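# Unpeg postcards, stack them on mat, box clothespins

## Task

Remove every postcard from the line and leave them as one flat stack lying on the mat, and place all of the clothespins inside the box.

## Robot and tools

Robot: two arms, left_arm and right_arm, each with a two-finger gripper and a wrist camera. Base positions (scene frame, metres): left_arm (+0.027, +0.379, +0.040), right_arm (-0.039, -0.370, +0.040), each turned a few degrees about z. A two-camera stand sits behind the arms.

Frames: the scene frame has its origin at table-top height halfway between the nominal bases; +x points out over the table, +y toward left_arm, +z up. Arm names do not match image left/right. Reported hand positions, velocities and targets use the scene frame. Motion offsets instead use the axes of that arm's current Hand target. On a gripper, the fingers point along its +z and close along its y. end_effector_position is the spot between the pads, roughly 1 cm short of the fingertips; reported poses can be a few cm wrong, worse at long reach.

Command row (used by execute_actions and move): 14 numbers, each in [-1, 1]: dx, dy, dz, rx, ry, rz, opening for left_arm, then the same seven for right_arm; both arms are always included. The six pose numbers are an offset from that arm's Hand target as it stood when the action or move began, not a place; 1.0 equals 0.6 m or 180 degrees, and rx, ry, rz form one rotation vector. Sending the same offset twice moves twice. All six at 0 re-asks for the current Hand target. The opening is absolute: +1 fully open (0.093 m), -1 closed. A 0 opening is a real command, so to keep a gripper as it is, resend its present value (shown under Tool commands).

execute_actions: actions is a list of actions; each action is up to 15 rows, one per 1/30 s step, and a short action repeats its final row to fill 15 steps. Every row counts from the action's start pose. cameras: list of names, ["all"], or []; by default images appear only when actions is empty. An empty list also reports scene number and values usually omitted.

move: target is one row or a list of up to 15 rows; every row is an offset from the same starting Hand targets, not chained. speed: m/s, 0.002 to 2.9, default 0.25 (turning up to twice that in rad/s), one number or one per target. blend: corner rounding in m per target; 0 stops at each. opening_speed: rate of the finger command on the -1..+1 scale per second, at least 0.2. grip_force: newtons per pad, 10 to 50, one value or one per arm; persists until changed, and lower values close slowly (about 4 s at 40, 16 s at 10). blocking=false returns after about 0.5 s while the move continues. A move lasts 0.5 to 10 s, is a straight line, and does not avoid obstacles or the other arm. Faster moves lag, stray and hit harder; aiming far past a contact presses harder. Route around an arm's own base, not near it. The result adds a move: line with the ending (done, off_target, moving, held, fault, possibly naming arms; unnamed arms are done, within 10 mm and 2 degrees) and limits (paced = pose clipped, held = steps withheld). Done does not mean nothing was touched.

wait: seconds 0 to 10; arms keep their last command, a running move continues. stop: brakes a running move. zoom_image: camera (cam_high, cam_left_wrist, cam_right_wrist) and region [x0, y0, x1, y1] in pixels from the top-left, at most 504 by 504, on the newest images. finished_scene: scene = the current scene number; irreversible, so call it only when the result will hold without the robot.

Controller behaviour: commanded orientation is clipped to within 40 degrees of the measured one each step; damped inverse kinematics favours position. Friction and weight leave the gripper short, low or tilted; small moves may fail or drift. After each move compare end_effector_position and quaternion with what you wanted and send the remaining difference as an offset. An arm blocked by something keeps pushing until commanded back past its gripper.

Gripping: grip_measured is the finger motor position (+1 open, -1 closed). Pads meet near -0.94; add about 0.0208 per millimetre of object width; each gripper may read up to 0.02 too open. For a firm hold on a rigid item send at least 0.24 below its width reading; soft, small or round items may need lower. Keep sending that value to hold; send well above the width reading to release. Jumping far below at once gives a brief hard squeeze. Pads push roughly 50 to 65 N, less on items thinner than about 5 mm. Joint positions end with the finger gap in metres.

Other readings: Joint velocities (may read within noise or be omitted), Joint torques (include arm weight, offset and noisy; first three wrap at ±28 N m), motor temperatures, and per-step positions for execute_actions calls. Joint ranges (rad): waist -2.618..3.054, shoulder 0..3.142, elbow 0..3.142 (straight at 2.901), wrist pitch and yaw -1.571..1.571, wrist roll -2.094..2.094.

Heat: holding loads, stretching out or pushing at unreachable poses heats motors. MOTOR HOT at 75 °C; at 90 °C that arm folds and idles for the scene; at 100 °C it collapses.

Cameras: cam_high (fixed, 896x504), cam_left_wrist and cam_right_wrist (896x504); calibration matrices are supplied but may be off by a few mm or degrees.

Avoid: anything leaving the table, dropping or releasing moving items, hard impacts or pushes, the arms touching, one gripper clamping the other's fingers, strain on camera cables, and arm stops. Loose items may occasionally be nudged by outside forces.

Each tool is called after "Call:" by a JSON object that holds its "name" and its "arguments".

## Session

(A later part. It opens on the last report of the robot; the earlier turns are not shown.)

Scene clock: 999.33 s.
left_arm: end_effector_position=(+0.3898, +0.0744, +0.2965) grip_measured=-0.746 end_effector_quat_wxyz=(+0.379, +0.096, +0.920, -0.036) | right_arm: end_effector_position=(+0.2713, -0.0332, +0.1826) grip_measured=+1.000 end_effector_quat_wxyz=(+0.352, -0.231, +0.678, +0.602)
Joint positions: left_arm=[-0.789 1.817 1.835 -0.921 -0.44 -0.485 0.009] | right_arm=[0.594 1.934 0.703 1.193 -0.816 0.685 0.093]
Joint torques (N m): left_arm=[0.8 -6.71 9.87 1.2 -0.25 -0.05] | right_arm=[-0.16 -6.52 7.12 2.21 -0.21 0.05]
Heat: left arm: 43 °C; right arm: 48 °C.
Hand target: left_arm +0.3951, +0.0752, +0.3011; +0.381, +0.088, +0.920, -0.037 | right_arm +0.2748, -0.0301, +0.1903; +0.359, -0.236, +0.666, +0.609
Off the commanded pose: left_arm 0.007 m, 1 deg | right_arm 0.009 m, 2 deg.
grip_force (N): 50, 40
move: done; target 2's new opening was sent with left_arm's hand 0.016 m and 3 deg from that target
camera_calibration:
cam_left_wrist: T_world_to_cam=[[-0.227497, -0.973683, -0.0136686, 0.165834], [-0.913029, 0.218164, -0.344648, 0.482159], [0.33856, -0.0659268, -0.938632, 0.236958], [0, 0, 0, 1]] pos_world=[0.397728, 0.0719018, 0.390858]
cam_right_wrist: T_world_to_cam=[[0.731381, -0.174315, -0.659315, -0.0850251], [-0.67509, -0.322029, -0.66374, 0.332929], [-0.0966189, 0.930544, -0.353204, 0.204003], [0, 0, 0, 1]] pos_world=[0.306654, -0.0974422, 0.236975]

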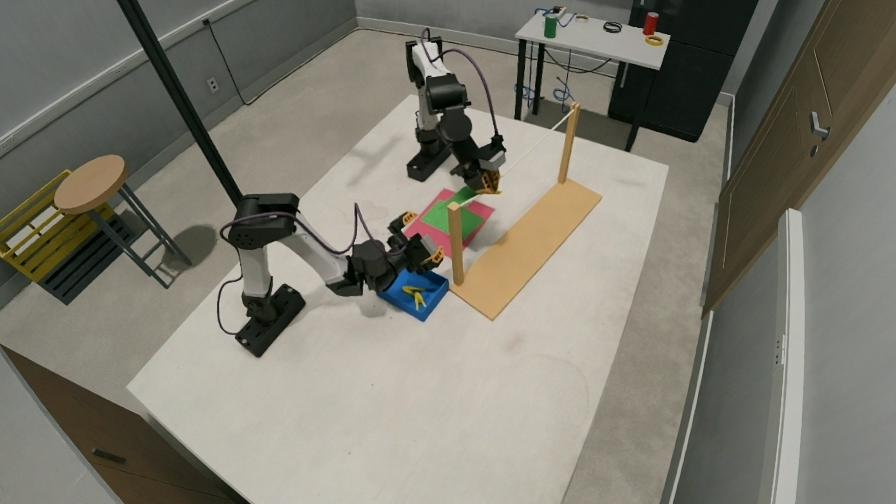

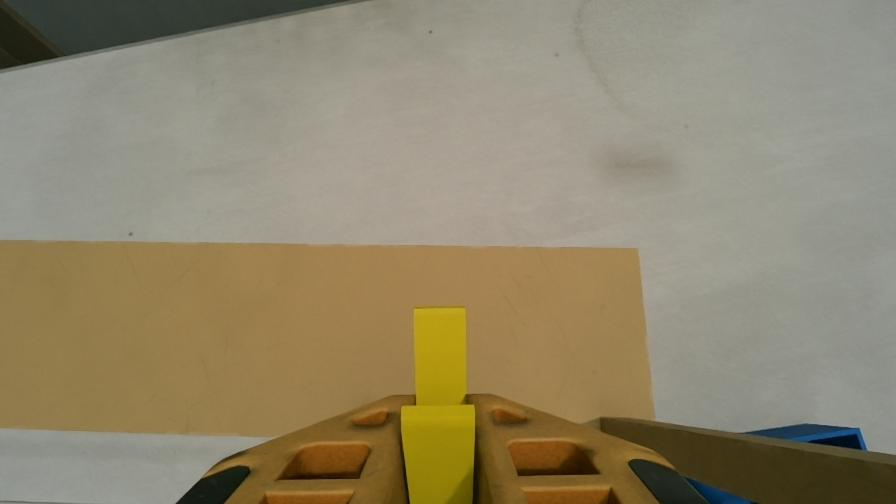

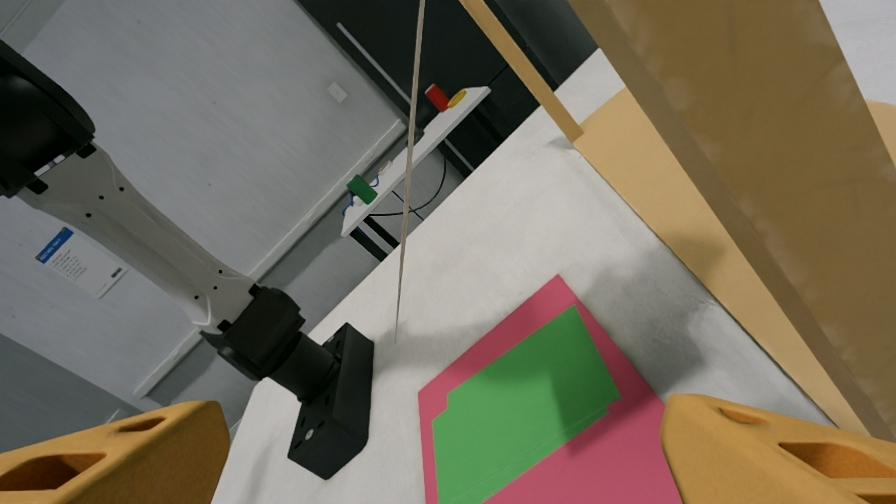

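Call:
{"name": "move", "arguments": {"target": [[0,0,0,0,0,0,-0.75,0.002,0.0228,0.04,0,0,0.022,1],[0,0,0,0,0,0,-0.75,0.002,0.0228,0.1275,0,0,0.022,1],[0,0,0,0,0,0,-0.75,0.002,0.0228,0.1275,0,0,0.022,-1]], "speed": 0.1, "blend": [0.01,0,0], "opening_speed": 0.8, "cameras": ["cam_right_wrist","cam_high"]}}

Call:
{"name": "zoom_image", "arguments": {"camera": "cam_high", "region": [400, 110, 580, 290]}}

Scene clock: 1018.87 s.
left_arm: end_effector_position=(+0.3924, +0.0824, +0.2951) grip_measured=-0.746 end_effector_quat_wxyz=(+0.377, +0.091, +0.921, -0.024) | right_arm: end_effector_position=(+0.2801, +0.0355, +0.1939) grip_measured=-0.988 end_effector_quat_wxyz=(+0.347, -0.208, +0.678, +0.614)
Joint positions: left_arm=[-0.777 1.817 1.836 -0.937 -0.453 -0.486 0.009] | right_arm=[0.744 2.033 0.909 1.117 -0.65 0.754 0]
Joint torques (N m): left_arm=[-0.25 -6.75 9.87 1.29 -0.15 -0.05] | right_arm=[1.62 -7.65 8.99 1.83 -0.16 0.06]
Motor temperatures (°C): left_arm=[23 37 42 38 24 25 23] | right_arm=[23 46 42 37 24 25 24]
Heat: left arm: 42 °C; right arm: 46 °C.
Hand target: left_arm +0.3952, +0.0751, +0.3012; +0.381, +0.088, +0.920, -0.037 | right_arm +0.2783, +0.0472, +0.1981; +0.338, -0.213, +0.674, +0.621
Off the commanded pose: left_arm 0.010 m, 2 deg | right_arm 0.012 m, 1 deg.
grip_force (N): 50, 40
move: off_target (right_arm); target 3's new opening was sent with right_arm's hand 0.013 m and 1 deg from that target
camera_calibration:
cam_right_wrist: T_world_to_cam=[[0.70157, -0.166105, -0.692971, -0.0574484], [-0.706316, -0.290952, -0.645341, 0.372466], [-0.0944272, 0.942208, -0.321446, 0.137732], [0, 0, 0, 1]] pos_world=[0.316389, -0.0309449, 0.244831]
Images, in order (width x height): cam_high 896x504, cam_right_wrist 896x504.

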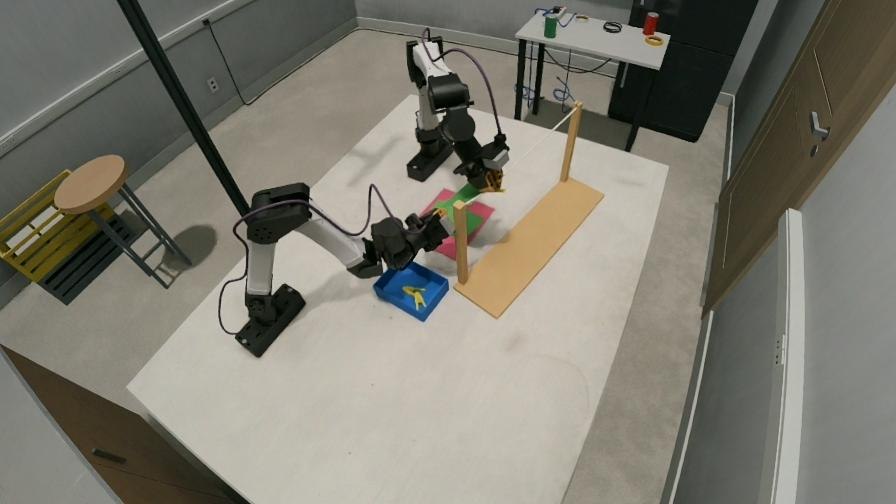

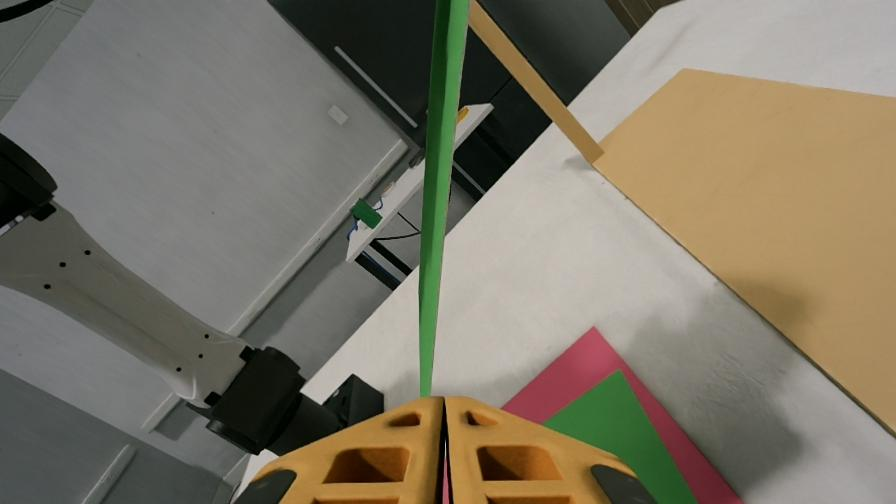

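Scaled by 2.800 from the camera's 896x504 image, which has a finer 1280x720 frame.

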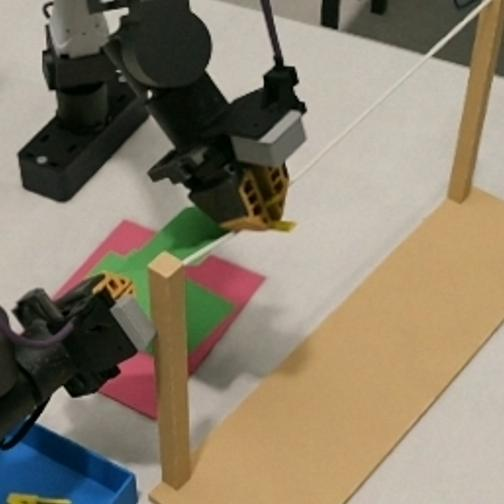

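Call:
{"name": "move", "arguments": {"target": [[0,0,0,0,0,0,-0.75,0,0,-0.13,0,0,0,-0.95],[0.035,0,-0.013,0,0.11,0,-0.75,-0.009,0.0315,-0.16,0,0,0.1056,1]], "speed": 0.12, "cameras": ["all"]}}

Call:
{"name": "zoom_image", "arguments": {"camera": "cam_high", "region": [400, 110, 580, 290]}}

Scene clock: 1037.47 s.
left_arm: end_effector_position=(+0.3802, +0.0860, +0.2953) grip_measured=-0.746 end_effector_quat_wxyz=(+0.236, +0.091, +0.967, -0.006) | right_arm: end_effector_position=(+0.2518, -0.0411, +0.2053) grip_measured=+1.000 end_effector_quat_wxyz=(+0.226, -0.097, +0.706, +0.664)
Joint positions: left_arm=[-0.737 2.102 2.413 -1.499 -0.292 -0.553 0.009] | right_arm=[0.602 1.801 0.637 1.14 -0.816 1.088 0.093]
Joint torques (N m): left_arm=[-0.16 -7.65 8.14 0.71 0.2 -0.08] | right_arm=[-0.87 -9.36 4.82 1.98 -0.19 0.03]
Heat: left arm: 42 °C; right arm: 46 °C.
Hand target: left_arm +0.3752, +0.0791, +0.2918; +0.217, +0.093, +0.971, -0.021 | right_arm +0.2504, -0.0452, +0.2151; +0.231, -0.098, +0.700, +0.668
Off the commanded pose: left_arm 0.009 m, 3 deg | right_arm 0.011 m, 1 deg.
grip_force (N): 50, 40
move: off_target (left_arm, right_arm); target 2's new opening was sent with right_arm's hand 0.011 m and 1 deg from that target
camera_calibration:
cam_left_wrist: T_world_to_cam=[[-0.202447, -0.978831, -0.0300857, 0.170762], [-0.97791, 0.203697, -0.0468968, 0.408444], [0.0520324, 0.019927, -0.998447, 0.359104], [0, 0, 0, 1]] pos_world=[0.415306, 0.0767922, 0.382838]
cam_right_wrist: T_world_to_cam=[[0.429686, -0.106519, -0.896673, 0.0702662], [-0.879088, -0.276257, -0.388442, 0.329038], [-0.206336, 0.955163, -0.212343, 0.217228], [0, 0, 0, 1]] pos_world=[0.303883, -0.109104, 0.236945]

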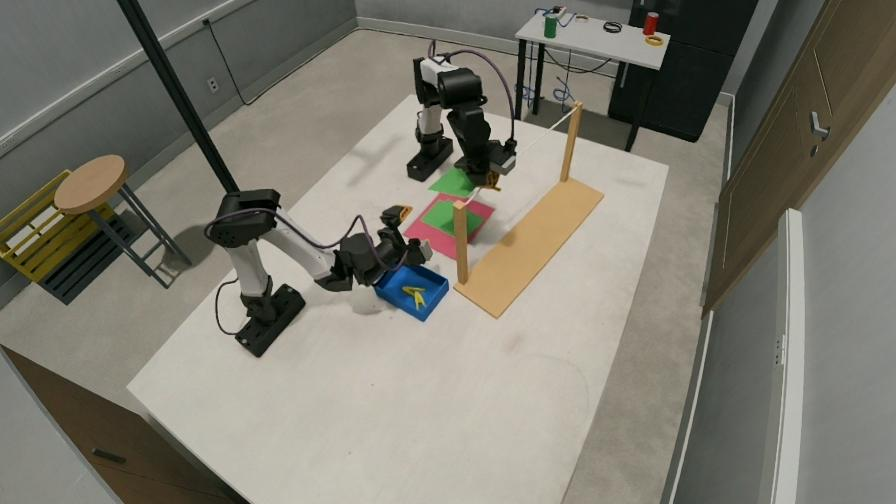

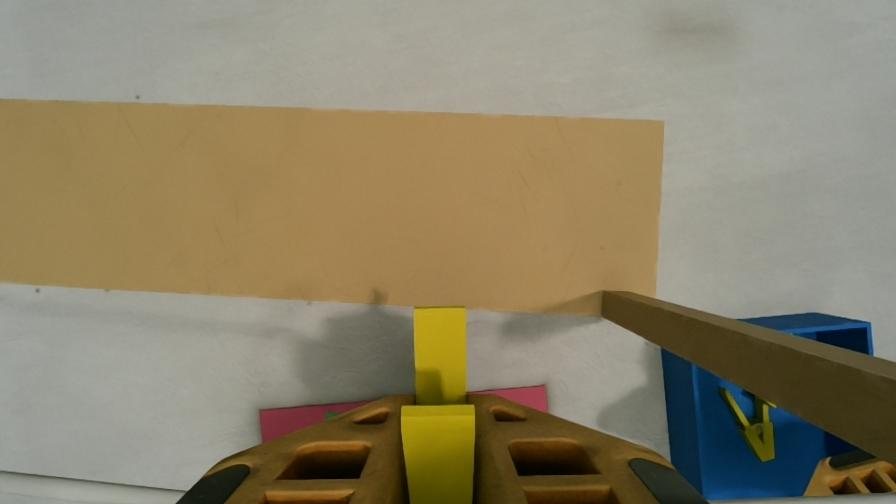

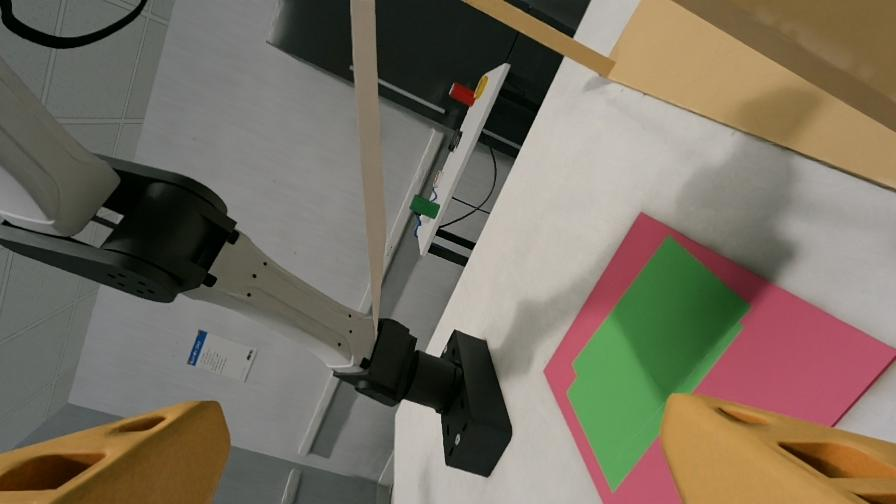

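Scaled by 2.800 from the camera's 896x504 image, which has a finer 1280x720 frame.

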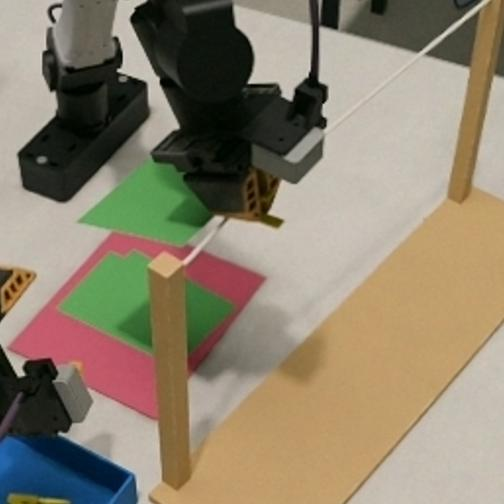

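Call:
{"name": "move", "arguments": {"target": [[0,0,0,0,0,0,-0.75,0,0.0405,0.03,0,0,-0.015,1],[0,0,0,0,0,0,-0.75,0,0.0405,0.1673,0,0,-0.015,1]], "speed": 0.1, "blend": [0.01,0], "cameras": ["cam_right_wrist","cam_high"]}}

Call:
{"name": "zoom_image", "arguments": {"camera": "cam_high", "region": [400, 110, 580, 290]}}

Scene clock: 1051.00 s.
left_arm: end_effector_position=(+0.3802, +0.0860, +0.2953) grip_measured=-0.746 end_effector_quat_wxyz=(+0.236, +0.091, +0.967, -0.006) | right_arm: end_effector_position=(+0.2543, +0.0496, +0.2278) grip_measured=+1.000 end_effector_quat_wxyz=(+0.231, -0.106, +0.706, +0.661)
Joint positions: left_arm=[-0.737 2.102 2.413 -1.499 -0.292 -0.553 0.009] | right_arm=[0.809 1.9 0.916 0.959 -0.614 1.07 0.093]
Joint torques (N m): left_arm=[-0.27 -7.61 8.18 0.68 0.2 -0.08] | right_arm=[0.36 -7.45 9.06 2.04 -0.03 -0.28]
Heat: left arm: 41 °C; right arm: 45 °C.
Hand target: left_arm +0.3752, +0.0791, +0.2918; +0.217, +0.093, +0.971, -0.021 | right_arm +0.2586, +0.0555, +0.2367; +0.246, -0.115, +0.698, +0.663
Off the commanded pose: left_arm 0.009 m, 3 deg | right_arm 0.012 m, 2 deg.
grip_force (N): 50, 40
move: off_target (left_arm, right_arm)
camera_calibration:
cam_right_wrist: T_world_to_cam=[[0.447739, -0.111233, -0.887219, 0.0926053], [-0.87, -0.283308, -0.40353, 0.366463], [-0.20647, 0.952557, -0.22362, 0.138603], [0, 0, 0, 1]] pos_world=[0.305977, -0.0179041, 0.261035]
Images, in order (width x height): cam_high 896x504, cam_right_wrist 896x504.

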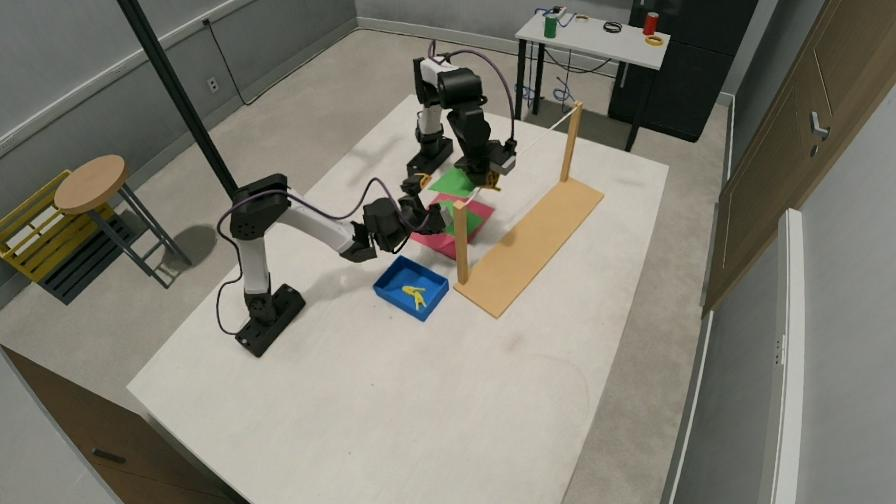

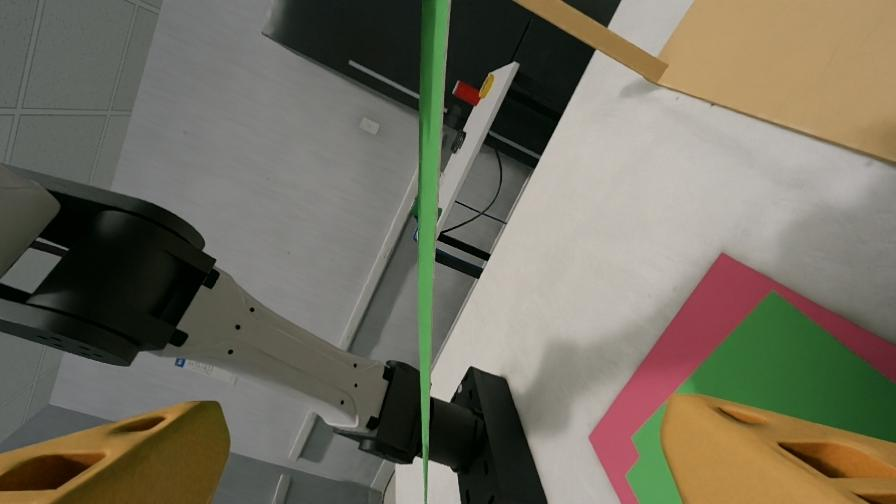

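Scaled by 2.800 from the camera's 896x504 image, which has a finer 1280x720 frame.

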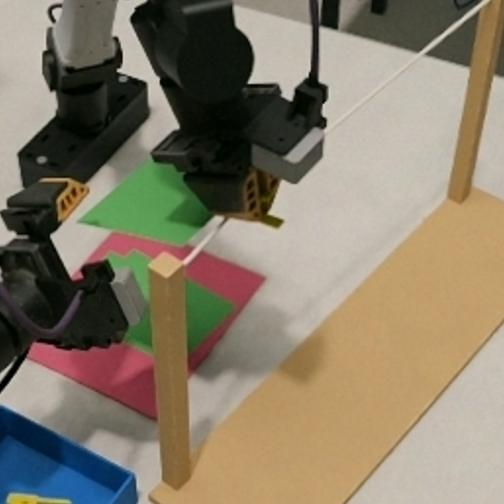

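Call:
{"name": "move", "arguments": {"target": [[0,0,0,0,0,0,-0.75,0,0.006,0.025,0,0,0,1],[0,0,0,0,0,0,-0.75,0,0.006,0.025,0,0,0,-1]], "speed": 0.1, "opening_speed": 0.8, "cameras": ["cam_right_wrist","cam_high"]}}

Call:
{"name": "zoom_image", "arguments": {"camera": "cam_high", "region": [400, 110, 580, 290]}}

Scene clock: 1062.73 s.
left_arm: end_effector_position=(+0.3799, +0.0859, +0.2952) grip_measured=-0.746 end_effector_quat_wxyz=(+0.236, +0.091, +0.968, -0.007) | right_arm: end_effector_position=(+0.2566, +0.0640, +0.2308) grip_measured=-0.988 end_effector_quat_wxyz=(+0.233, -0.106, +0.707, +0.660)
Joint positions: left_arm=[-0.737 2.102 2.413 -1.5 -0.291 -0.553 0.009] | right_arm=[0.833 1.927 0.972 0.93 -0.587 1.07 0]
Joint torques (N m): left_arm=[-0.25 -7.66 8.05 0.71 0.19 -0.06] | right_arm=[0.57 -7.73 9.17 2.07 -0.03 -0.27]
Heat: left arm: 41 °C; right arm: 45 °C.
Hand target: left_arm +0.3752, +0.0791, +0.2918; +0.217, +0.093, +0.971, -0.021 | right_arm +0.2598, +0.0704, +0.2398; +0.246, -0.115, +0.698, +0.663
Off the commanded pose: left_arm 0.009 m, 3 deg | right_arm 0.012 m, 2 deg.
grip_force (N): 50, 40
move: off_target (left_arm, right_arm); target 2's new opening was sent with right_arm's hand 0.012 m and 2 deg from that target
camera_calibration:
cam_right_wrist: T_world_to_cam=[[0.448242, -0.113207, -0.886715, 0.0956048], [-0.870402, -0.281273, -0.404086, 0.373808], [-0.203664, 0.952927, -0.224614, 0.125583], [0, 0, 0, 1]] pos_world=[0.308086, -0.00370638, 0.264033]
Images, in order (width x height): cam_high 896x504, cam_right_wrist 896x504.

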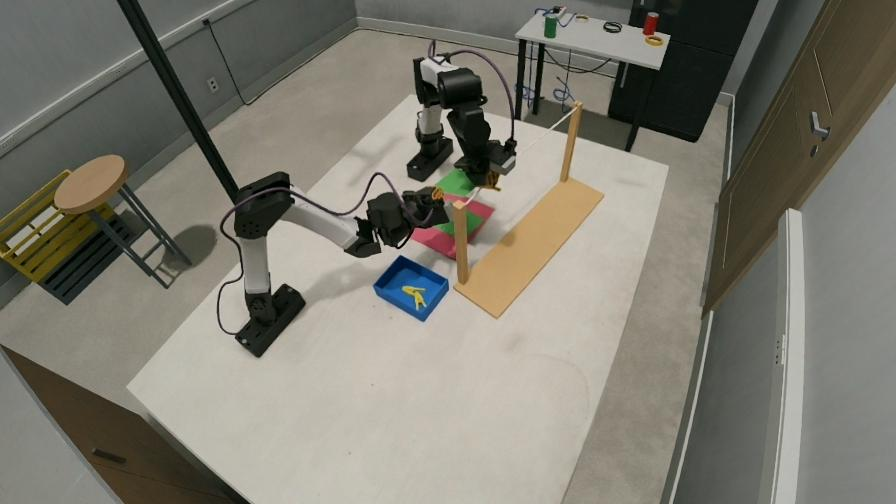

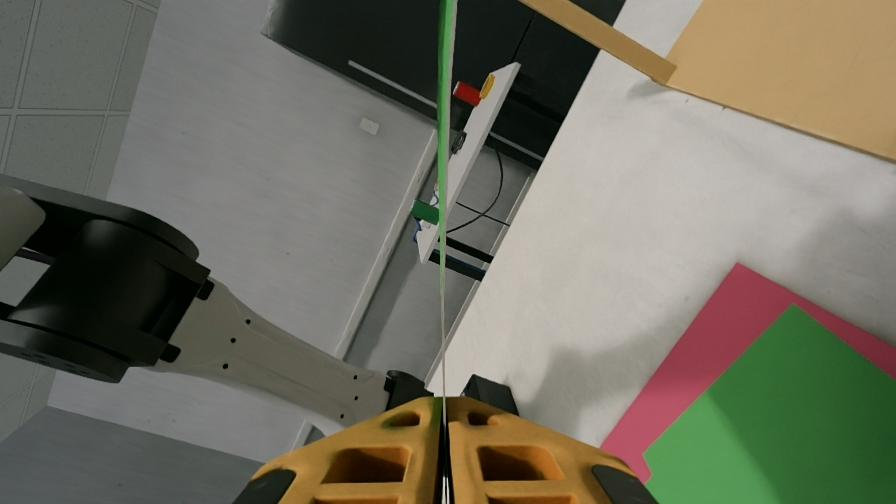

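Scaled by 2.800 from the camera's 896x504 image, which has a finer 1280x720 frame.

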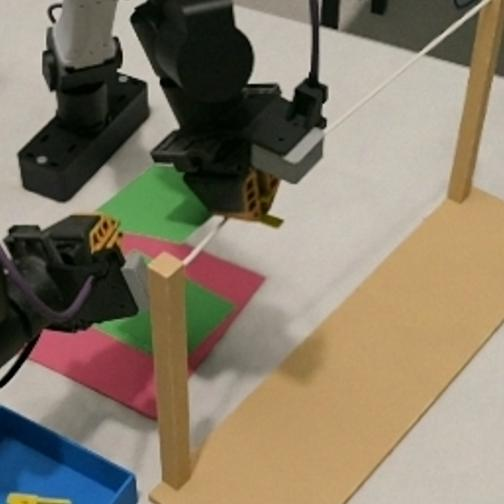

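Call:
{"name": "move", "arguments": {"target": [[0,0,0,0,0,0,-0.4,0,0,0,0,0,0,-1],[0,0,-0.15,0,0,0,-0.4,0,0,0,0,0,0,-1],[0.028,0.183,-0.203,0.4222,-0.0818,0.1585,0.6,-0.0205,-0.0993,0,0,0,-0.15,-1]], "speed": [0.1,0.2,0.15], "opening_speed": 1.5, "cameras": ["all"]}}

Call:
{"name": "zoom_image", "arguments": {"camera": "cam_high", "region": [400, 110, 580, 290]}}

Scene clock: 1088.93 s.
left_arm: end_effector_position=(+0.3339, +0.1981, +0.3883) grip_measured=+0.598 end_effector_quat_wxyz=(+0.279, +0.375, +0.696, -0.545) | right_arm: end_effector_position=(+0.2922, +0.0613, +0.1884) grip_measured=-0.988 end_effector_quat_wxyz=(+0.384, -0.268, +0.661, +0.586)
Joint positions: left_arm=[0.004 1.746 1.872 -1.562 1.314 0.829 0.074] | right_arm=[0.767 2.115 1.04 1.052 -0.648 0.591 0]
Joint torques (N m): left_arm=[0.4 -7.79 5.41 0.35 0.74 0.18] | right_arm=[-1.02 -8.31 8.51 2.07 -0.23 -0.18]
Heat: left arm: 40 °C; right arm: 45 °C.
Hand target: left_arm +0.3301, +0.1997, +0.3949; +0.226, +0.421, +0.671, -0.567 | right_arm +0.2994, +0.0628, +0.1943; +0.394, -0.275, +0.652, +0.587
Off the commanded pose: left_arm 0.008 m, 9 deg | right_arm 0.009 m, 2 deg.
joint sent to its limit (left arm) — joint 4 (wrist pitch), lower limit. The joint targets are off in orientation, not in position.
grip_force (N): 50, 40
move: off_target (left_arm); target 3's new opening was sent with left_arm's hand 0.008 m and 9 deg from that target
camera_calibration:
cam_left_wrist: T_world_to_cam=[[-0.83797, -0.108962, 0.534728, 0.0945169], [-0.482933, 0.60437, -0.63365, 0.327916], [-0.25413, -0.789217, -0.559065, 0.543995], [0, 0, 0, 1]] pos_world=[0.375809, 0.241446, 0.461372]
cam_right_wrist: T_world_to_cam=[[0.799091, -0.176807, -0.574624, -0.115682], [-0.597751, -0.336034, -0.727857, 0.371608], [-0.0644031, 0.925106, -0.374208, 0.114971], [0, 0, 0, 1]] pos_world=[0.321974, -0.00194107, 0.247027]

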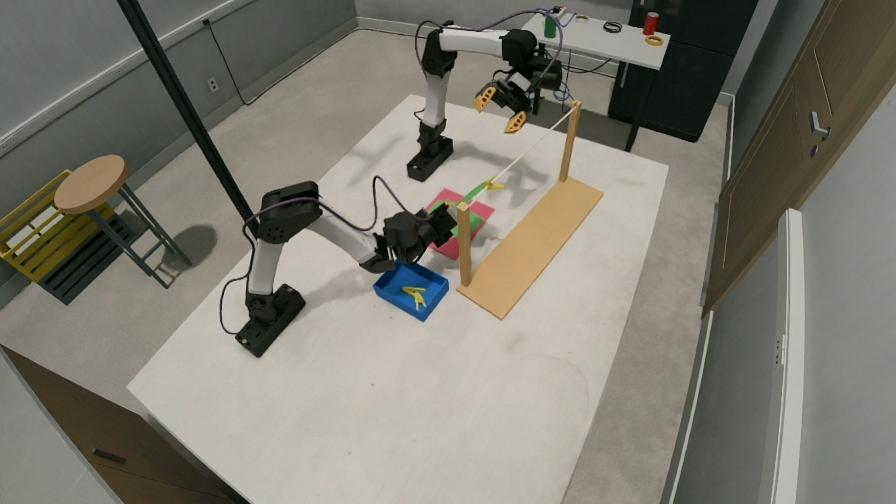

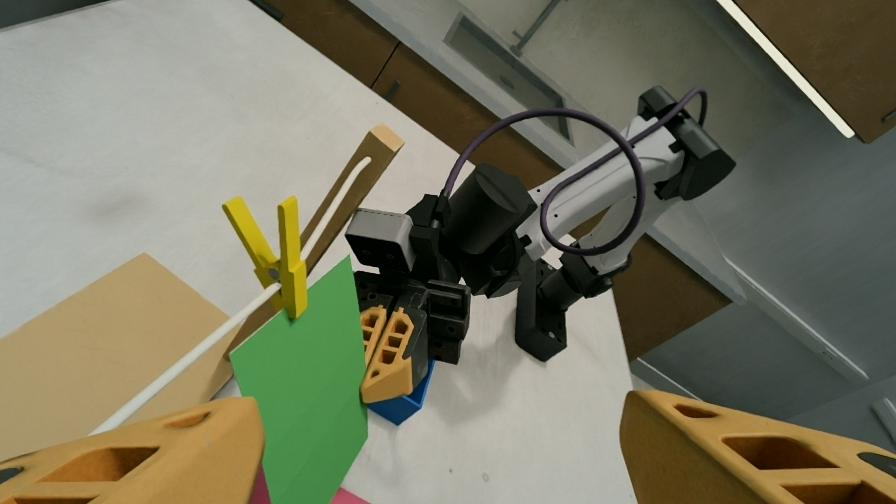

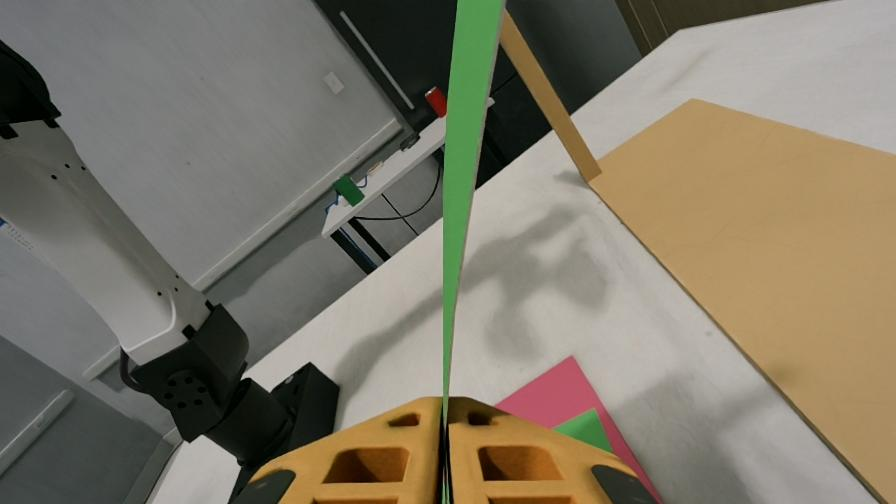

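Scaled by 2.800 from the camera's 896x504 image, which has a finer 1280x720 frame.

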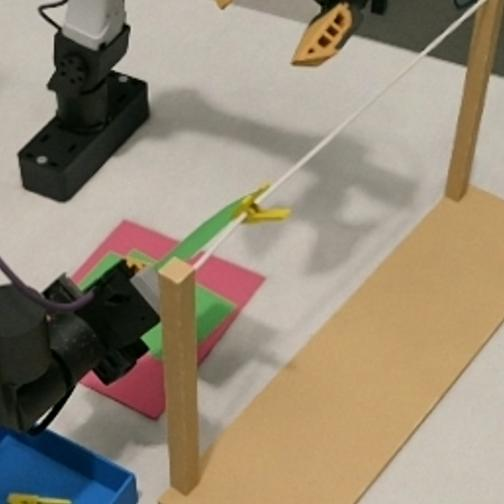

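Call:
{"name": "move", "arguments": {"target": [-0.021,0.16,0.084,0,0,0,0.6,0,0,0,0,0,0,-1], "speed": 0.12, "cameras": ["cam_left_wrist"]}}

Scene clock: 1100.60 s.
left_arm: end_effector_position=(+0.4052, +0.1501, +0.3321) grip_measured=+0.598 end_effector_quat_wxyz=(+0.231, +0.405, +0.680, -0.566) | right_arm: end_effector_position=(+0.2922, +0.0613, +0.1884) grip_measured=-0.988 end_effector_quat_wxyz=(+0.384, -0.268, +0.661, +0.586)
Joint positions: left_arm=[-0.105 2.144 2.197 -1.568 1.315 0.866 0.074] | right_arm=[0.767 2.115 1.04 1.052 -0.648 0.591 0]
Joint torques (N m): left_arm=[-0.39 -8.7 8.69 0.27 0.56 0.07] | right_arm=[-1.06 -8.35 8.51 2.08 -0.25 -0.17]
Motor temperatures (°C): left_arm=[23 38 40 33 24 25 23] | right_arm=[23 45 44 40 24 25 24]
Heat: left arm: 40 °C; right arm: 45 °C.
Hand target: left_arm +0.4070, +0.1480, +0.3370; +0.226, +0.421, +0.671, -0.567 | right_arm +0.2994, +0.0628, +0.1943; +0.394, -0.275, +0.652, +0.587
Off the commanded pose: left_arm 0.006 m, 2 deg | right_arm 0.009 m, 2 deg.
joint sent to its limit (left arm) — joint 4 (wrist pitch), lower limit. The joint targets still meet the commanded pose.
grip_force (N): 50, 40
move: done
camera_calibration:
cam_left_wrist: T_world_to_cam=[[-0.822071, -0.0128777, 0.569239, 0.146743], [-0.433928, 0.661465, -0.611695, 0.32002], [-0.368654, -0.749866, -0.549359, 0.530149], [0, 0, 0, 1]] pos_world=[0.454941, 0.187749, 0.403465]
Images, in order (width x height): cam_left_wrist 896x504.

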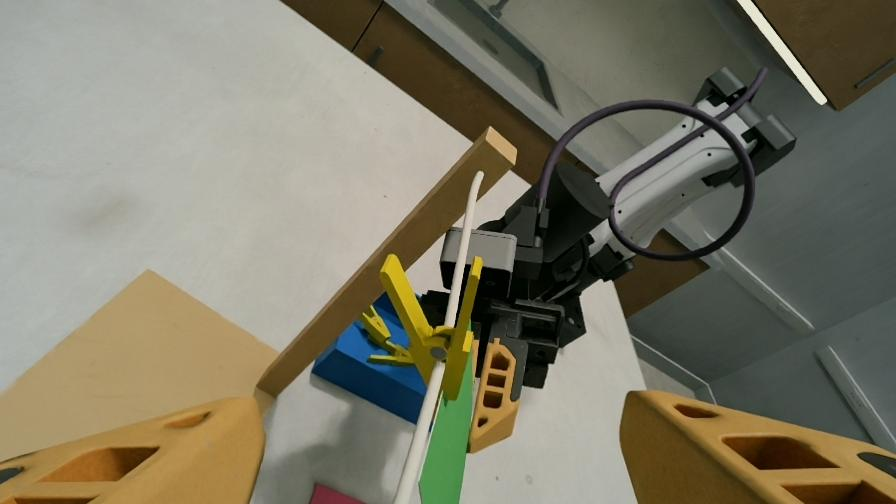

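Call:
{"name": "move", "arguments": {"target": [[-0.012,0.0085,0.0837,0,0,0,0.6,0,0,0,0,0,0,-1],[-0.012,0.0085,0.0837,0,0,0,-1,0,0,0,0,0,0,-1]], "speed": 0.08, "opening_speed": 0.6, "cameras": ["cam_left_wrist","cam_right_wrist"]}}

Scene clock: 1115.90 s.
left_arm: end_effector_position=(+0.4111, +0.0980, +0.3119) grip_measured=-0.989 end_effector_quat_wxyz=(+0.206, +0.408, +0.679, -0.574) | right_arm: end_effector_position=(+0.2922, +0.0613, +0.1884) grip_measured=-0.988 end_effector_quat_wxyz=(+0.384, -0.268, +0.661, +0.586)
Joint positions: left_arm=[-0.222 2.144 2.103 -1.213 1.298 0.558 0] | right_arm=[0.767 2.115 1.04 1.052 -0.648 0.591 0]
Joint torques (N m): left_arm=[-0.28 -13.12 5.79 0.85 0.5 0.03] | right_arm=[-1.05 -8.38 8.55 2.08 -0.24 -0.18]
Heat: left arm: 40 °C; right arm: 45 °C.
Hand target: left_arm +0.4064, +0.0980, +0.3269; +0.226, +0.421, +0.671, -0.567 | right_arm +0.2994, +0.0628, +0.1943; +0.394, -0.275, +0.652, +0.587
Off the commanded pose: left_arm 0.016 m, 3 deg | right_arm 0.009 m, 2 deg.
grip_force (N): 50, 40
move: off_target (left_arm); target 2's new opening was sent with left_arm's hand 0.016 m and 3 deg from that target
camera_calibration:
cam_left_wrist: T_world_to_cam=[[-0.801016, 0.00980338, 0.598563, 0.142361], [-0.431901, 0.682893, -0.589168, 0.334669], [-0.41453, -0.730453, -0.542774, 0.497079], [0, 0, 0, 1]] pos_world=[0.464632, 0.133154, 0.381765]
cam_right_wrist: T_world_to_cam=[[0.799091, -0.176807, -0.574624, -0.115682], [-0.597751, -0.336034, -0.727857, 0.371608], [-0.0644031, 0.925106, -0.374208, 0.114971], [0, 0, 0, 1]] pos_world=[0.321974, -0.00194107, 0.247027]
Images, in order (width x height): cam_left_wrist 896x504, cam_right_wrist 896x504.

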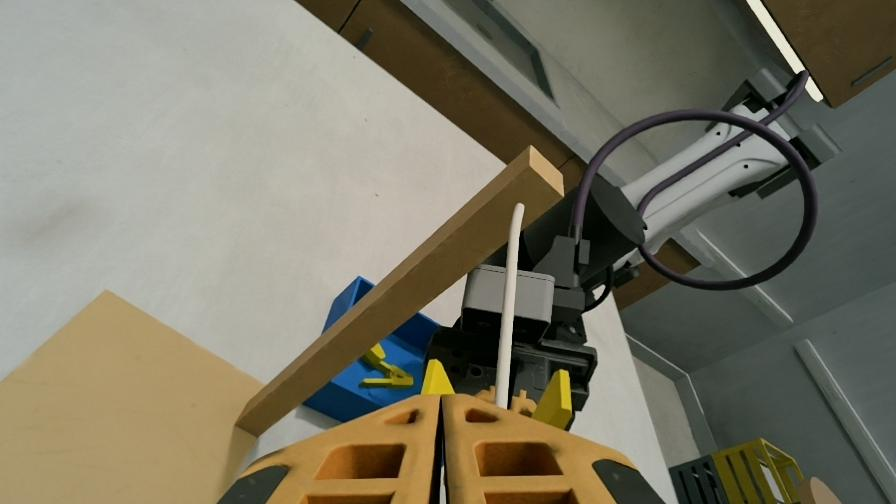

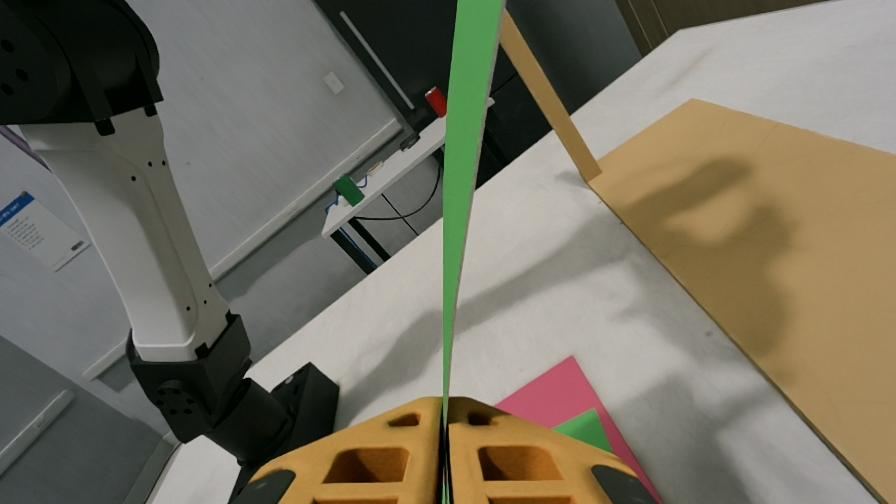

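Call:
{"name": "move", "arguments": {"target": [[0,0,0,0,0,0,0.6,0,0,0,0,0,0,-1],[0.012,-0.0205,0.061,0,0,0,0.6,0,0,0,0,0,0,-1]], "speed": 0.08, "opening_speed": 1.0, "cameras": ["cam_left_wrist","cam_high"]}}

Call:
{"name": "zoom_image", "arguments": {"camera": "cam_high", "region": [430, 120, 550, 240]}}

Scene clock: 1133.27 s.
left_arm: end_effector_position=(+0.3923, +0.0645, +0.2959) grip_measured=+0.598 end_effector_quat_wxyz=(+0.198, +0.405, +0.683, -0.574) | right_arm: end_effector_position=(+0.2921, +0.0614, +0.1884) grip_measured=-0.988 end_effector_quat_wxyz=(+0.384, -0.268, +0.661, +0.586)
Joint positions: left_arm=[-0.311 2.031 1.843 -0.834 1.257 0.297 0.074] | right_arm=[0.767 2.115 1.04 1.052 -0.649 0.591 0]
Joint torques (N m): left_arm=[-0.44 -14.17 6.15 1.15 0.42 0.05] | right_arm=[-1.02 -8.34 8.51 2.08 -0.24 -0.17]
Motor temperatures (°C): left_arm=[23 45 39 32 24 25 23] | right_arm=[23 45 45 41 24 25 24]
Heat: left arm: 45 °C; right arm: 45 °C.
Hand target: left_arm +0.3860, +0.0654, +0.3192; +0.226, +0.421, +0.671, -0.567 | right_arm +0.2994, +0.0628, +0.1943; +0.394, -0.275, +0.652, +0.587
Off the commanded pose: left_arm 0.024 m, 4 deg | right_arm 0.010 m, 2 deg.
grip_force (N): 50, 40
move: off_target (left_arm)
camera_calibration:
cam_left_wrist: T_world_to_cam=[[-0.7915, 0.0055486, 0.611144, 0.130025], [-0.439072, 0.690426, -0.574916, 0.338205], [-0.425139, -0.723382, -0.544036, 0.460152], [0, 0, 0, 1]] pos_world=[0.44704, 0.0986394, 0.365315]
Images, in order (width x height): cam_high 896x504, cam_left_wrist 896x504.

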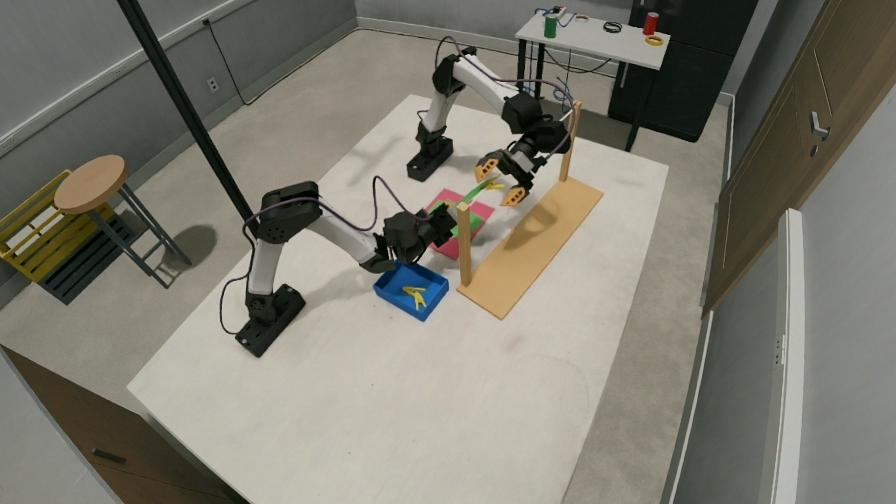

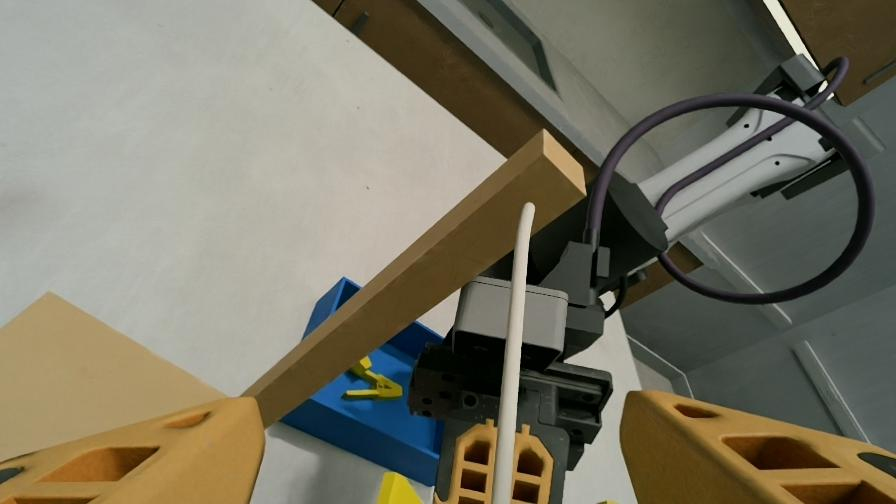

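Scaled by 4.200 from the camera's 896x504 image, which has a finer 1280x720 frame.

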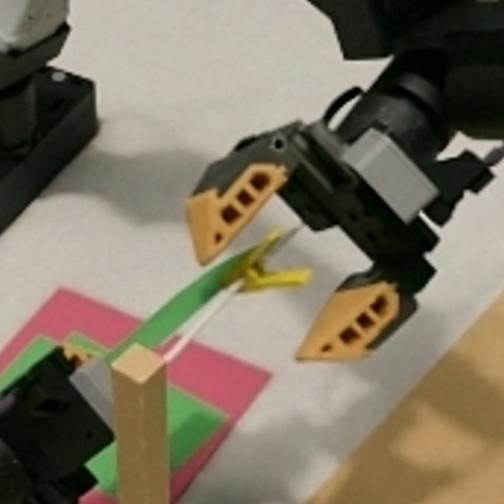

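Call:
{"name": "move", "arguments": {"target": [-0.0125,-0.0235,-0.0145,0,0,0,0.6,0,0,0,0,0,0,-1], "speed": 0.08, "cameras": ["cam_left_wrist"]}}

Scene clock: 1139.63 s.
left_arm: end_effector_position=(+0.3850, +0.0674, +0.3065) grip_measured=+0.598 end_effector_quat_wxyz=(+0.196, +0.405, +0.684, -0.574) | right_arm: end_effector_position=(+0.2920, +0.0614, +0.1884) grip_measured=-0.988 end_effector_quat_wxyz=(+0.384, -0.268, +0.661, +0.586)
Joint positions: left_arm=[-0.311 2.001 1.843 -0.868 1.257 0.296 0.074] | right_arm=[0.767 2.115 1.04 1.052 -0.65 0.591 0]
Joint torques (N m): left_arm=[0.27 -13.53 8.65 0.88 0.48 0.15] | right_arm=[-1.06 -8.36 8.5 2.08 -0.22 -0.17]
Heat: left arm: 47 °C; right arm: 45 °C.
Hand target: left_arm +0.3800, +0.0714, +0.3352; +0.226, +0.421, +0.671, -0.567 | right_arm +0.2994, +0.0628, +0.1943; +0.394, -0.275, +0.652, +0.587
Off the commanded pose: left_arm 0.029 m, 4 deg | right_arm 0.010 m, 2 deg.
grip_force (N): 50, 40
move: off_target (left_arm)
camera_calibration:
cam_left_wrist: T_world_to_cam=[[-0.789366, 0.00433926, 0.613908, 0.116187], [-0.441299, 0.691171, -0.57231, 0.339054], [-0.426799, -0.722679, -0.543671, 0.465335], [0, 0, 0, 1]] pos_world=[0.439943, 0.101439, 0.375704]
Images, in order (width x height): cam_left_wrist 896x504.

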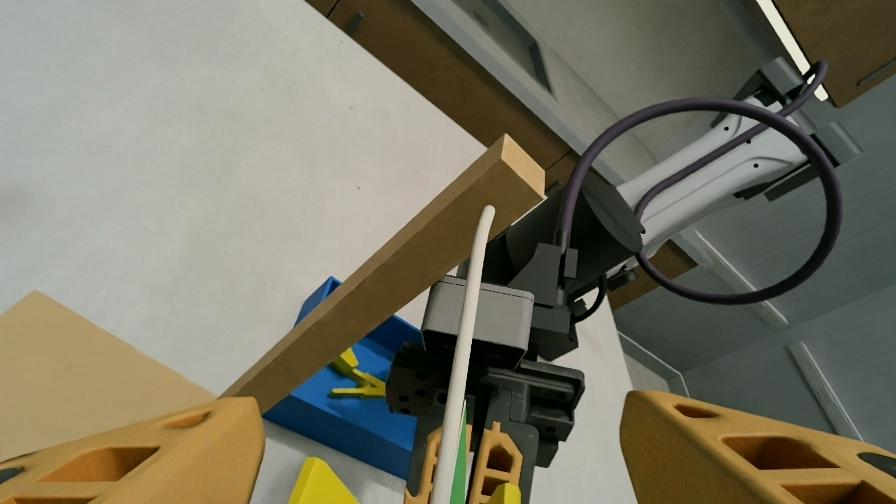

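Call:
{"name": "move", "arguments": {"target": [0,0,0,0,0,0,-1,0,0,0,0,0,0,-1], "speed": 0.08, "opening_speed": 0.6, "cameras": ["cam_left_wrist","cam_right_wrist","cam_high"]}}

Call:
{"name": "zoom_image", "arguments": {"camera": "cam_high", "region": [430, 120, 550, 240]}}

Scene clock: 1146.33 s.
left_arm: end_effector_position=(+0.3850, +0.0675, +0.3064) grip_measured=-0.729 end_effector_quat_wxyz=(+0.196, +0.404, +0.685, -0.574) | right_arm: end_effector_position=(+0.2913, +0.0616, +0.1866) grip_measured=-0.988 end_effector_quat_wxyz=(+0.382, -0.270, +0.661, +0.587)
Joint positions: left_arm=[-0.31 2.001 1.843 -0.868 1.257 0.296 0.01] | right_arm=[0.767 2.118 1.04 1.052 -0.654 0.591 0]
Joint torques (N m): left_arm=[0.28 -13.74 8.5 0.94 0.45 0.12] | right_arm=[-1.02 -8.65 8.49 2.08 -0.17 -0.18]
Heat: left arm: 49 °C; right arm: 46 °C.
Hand target: left_arm +0.3800, +0.0714, +0.3353; +0.226, +0.421, +0.671, -0.567 | right_arm +0.2994, +0.0628, +0.1942; +0.394, -0.275, +0.652, +0.587
Off the commanded pose: left_arm 0.029 m, 4 deg | right_arm 0.011 m, 2 deg.
grip_force (N): 50, 40
move: off_target (left_arm, right_arm)
camera_calibration:
cam_left_wrist: T_world_to_cam=[[-0.788965, 0.00389042, 0.614425, 0.115943], [-0.441922, 0.691165, -0.571835, 0.339055], [-0.426894, -0.722686, -0.543586, 0.465533], [0, 0, 0, 1]] pos_world=[0.440044, 0.10164, 0.375703]
cam_right_wrist: T_world_to_cam=[[0.798817, -0.173233, -0.576092, -0.115711], [-0.597381, -0.341304, -0.725705, 0.369735], [-0.0709063, 0.923852, -0.376126, 0.116343], [0, 0, 0, 1]] pos_world=[0.321554, -0.00133665, 0.245418]

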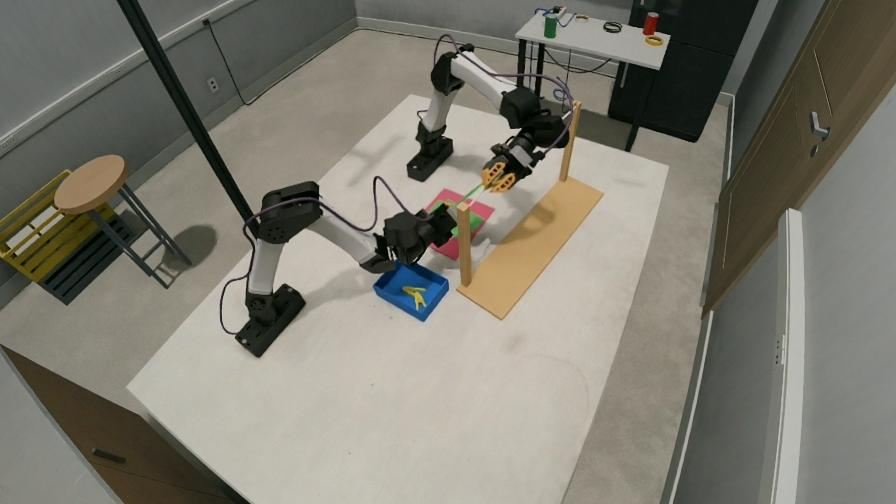

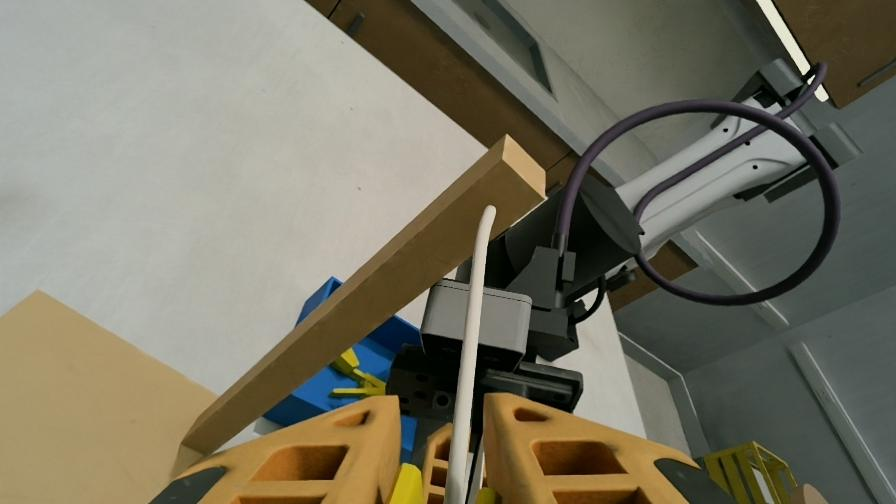

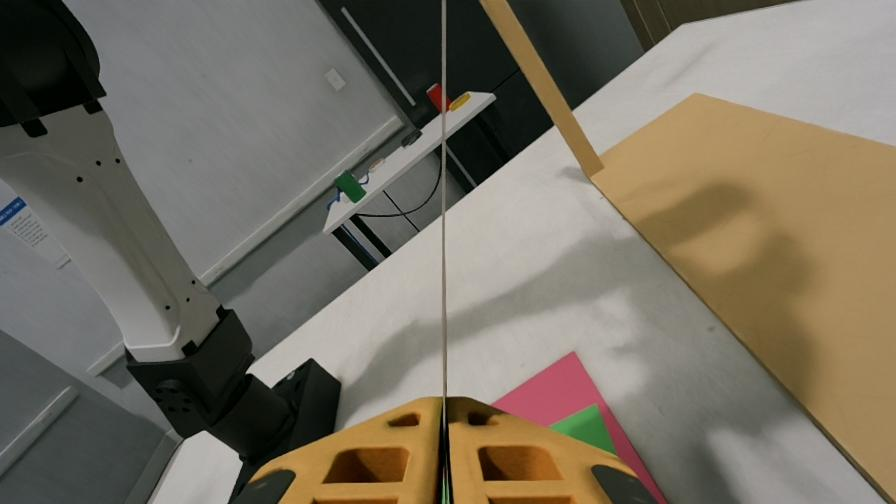

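Scaled by 4.200 from the camera's 896x504 image, which has a finer 1280x720 frame.

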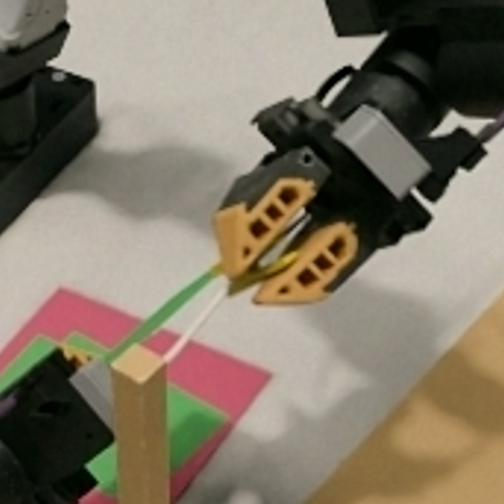

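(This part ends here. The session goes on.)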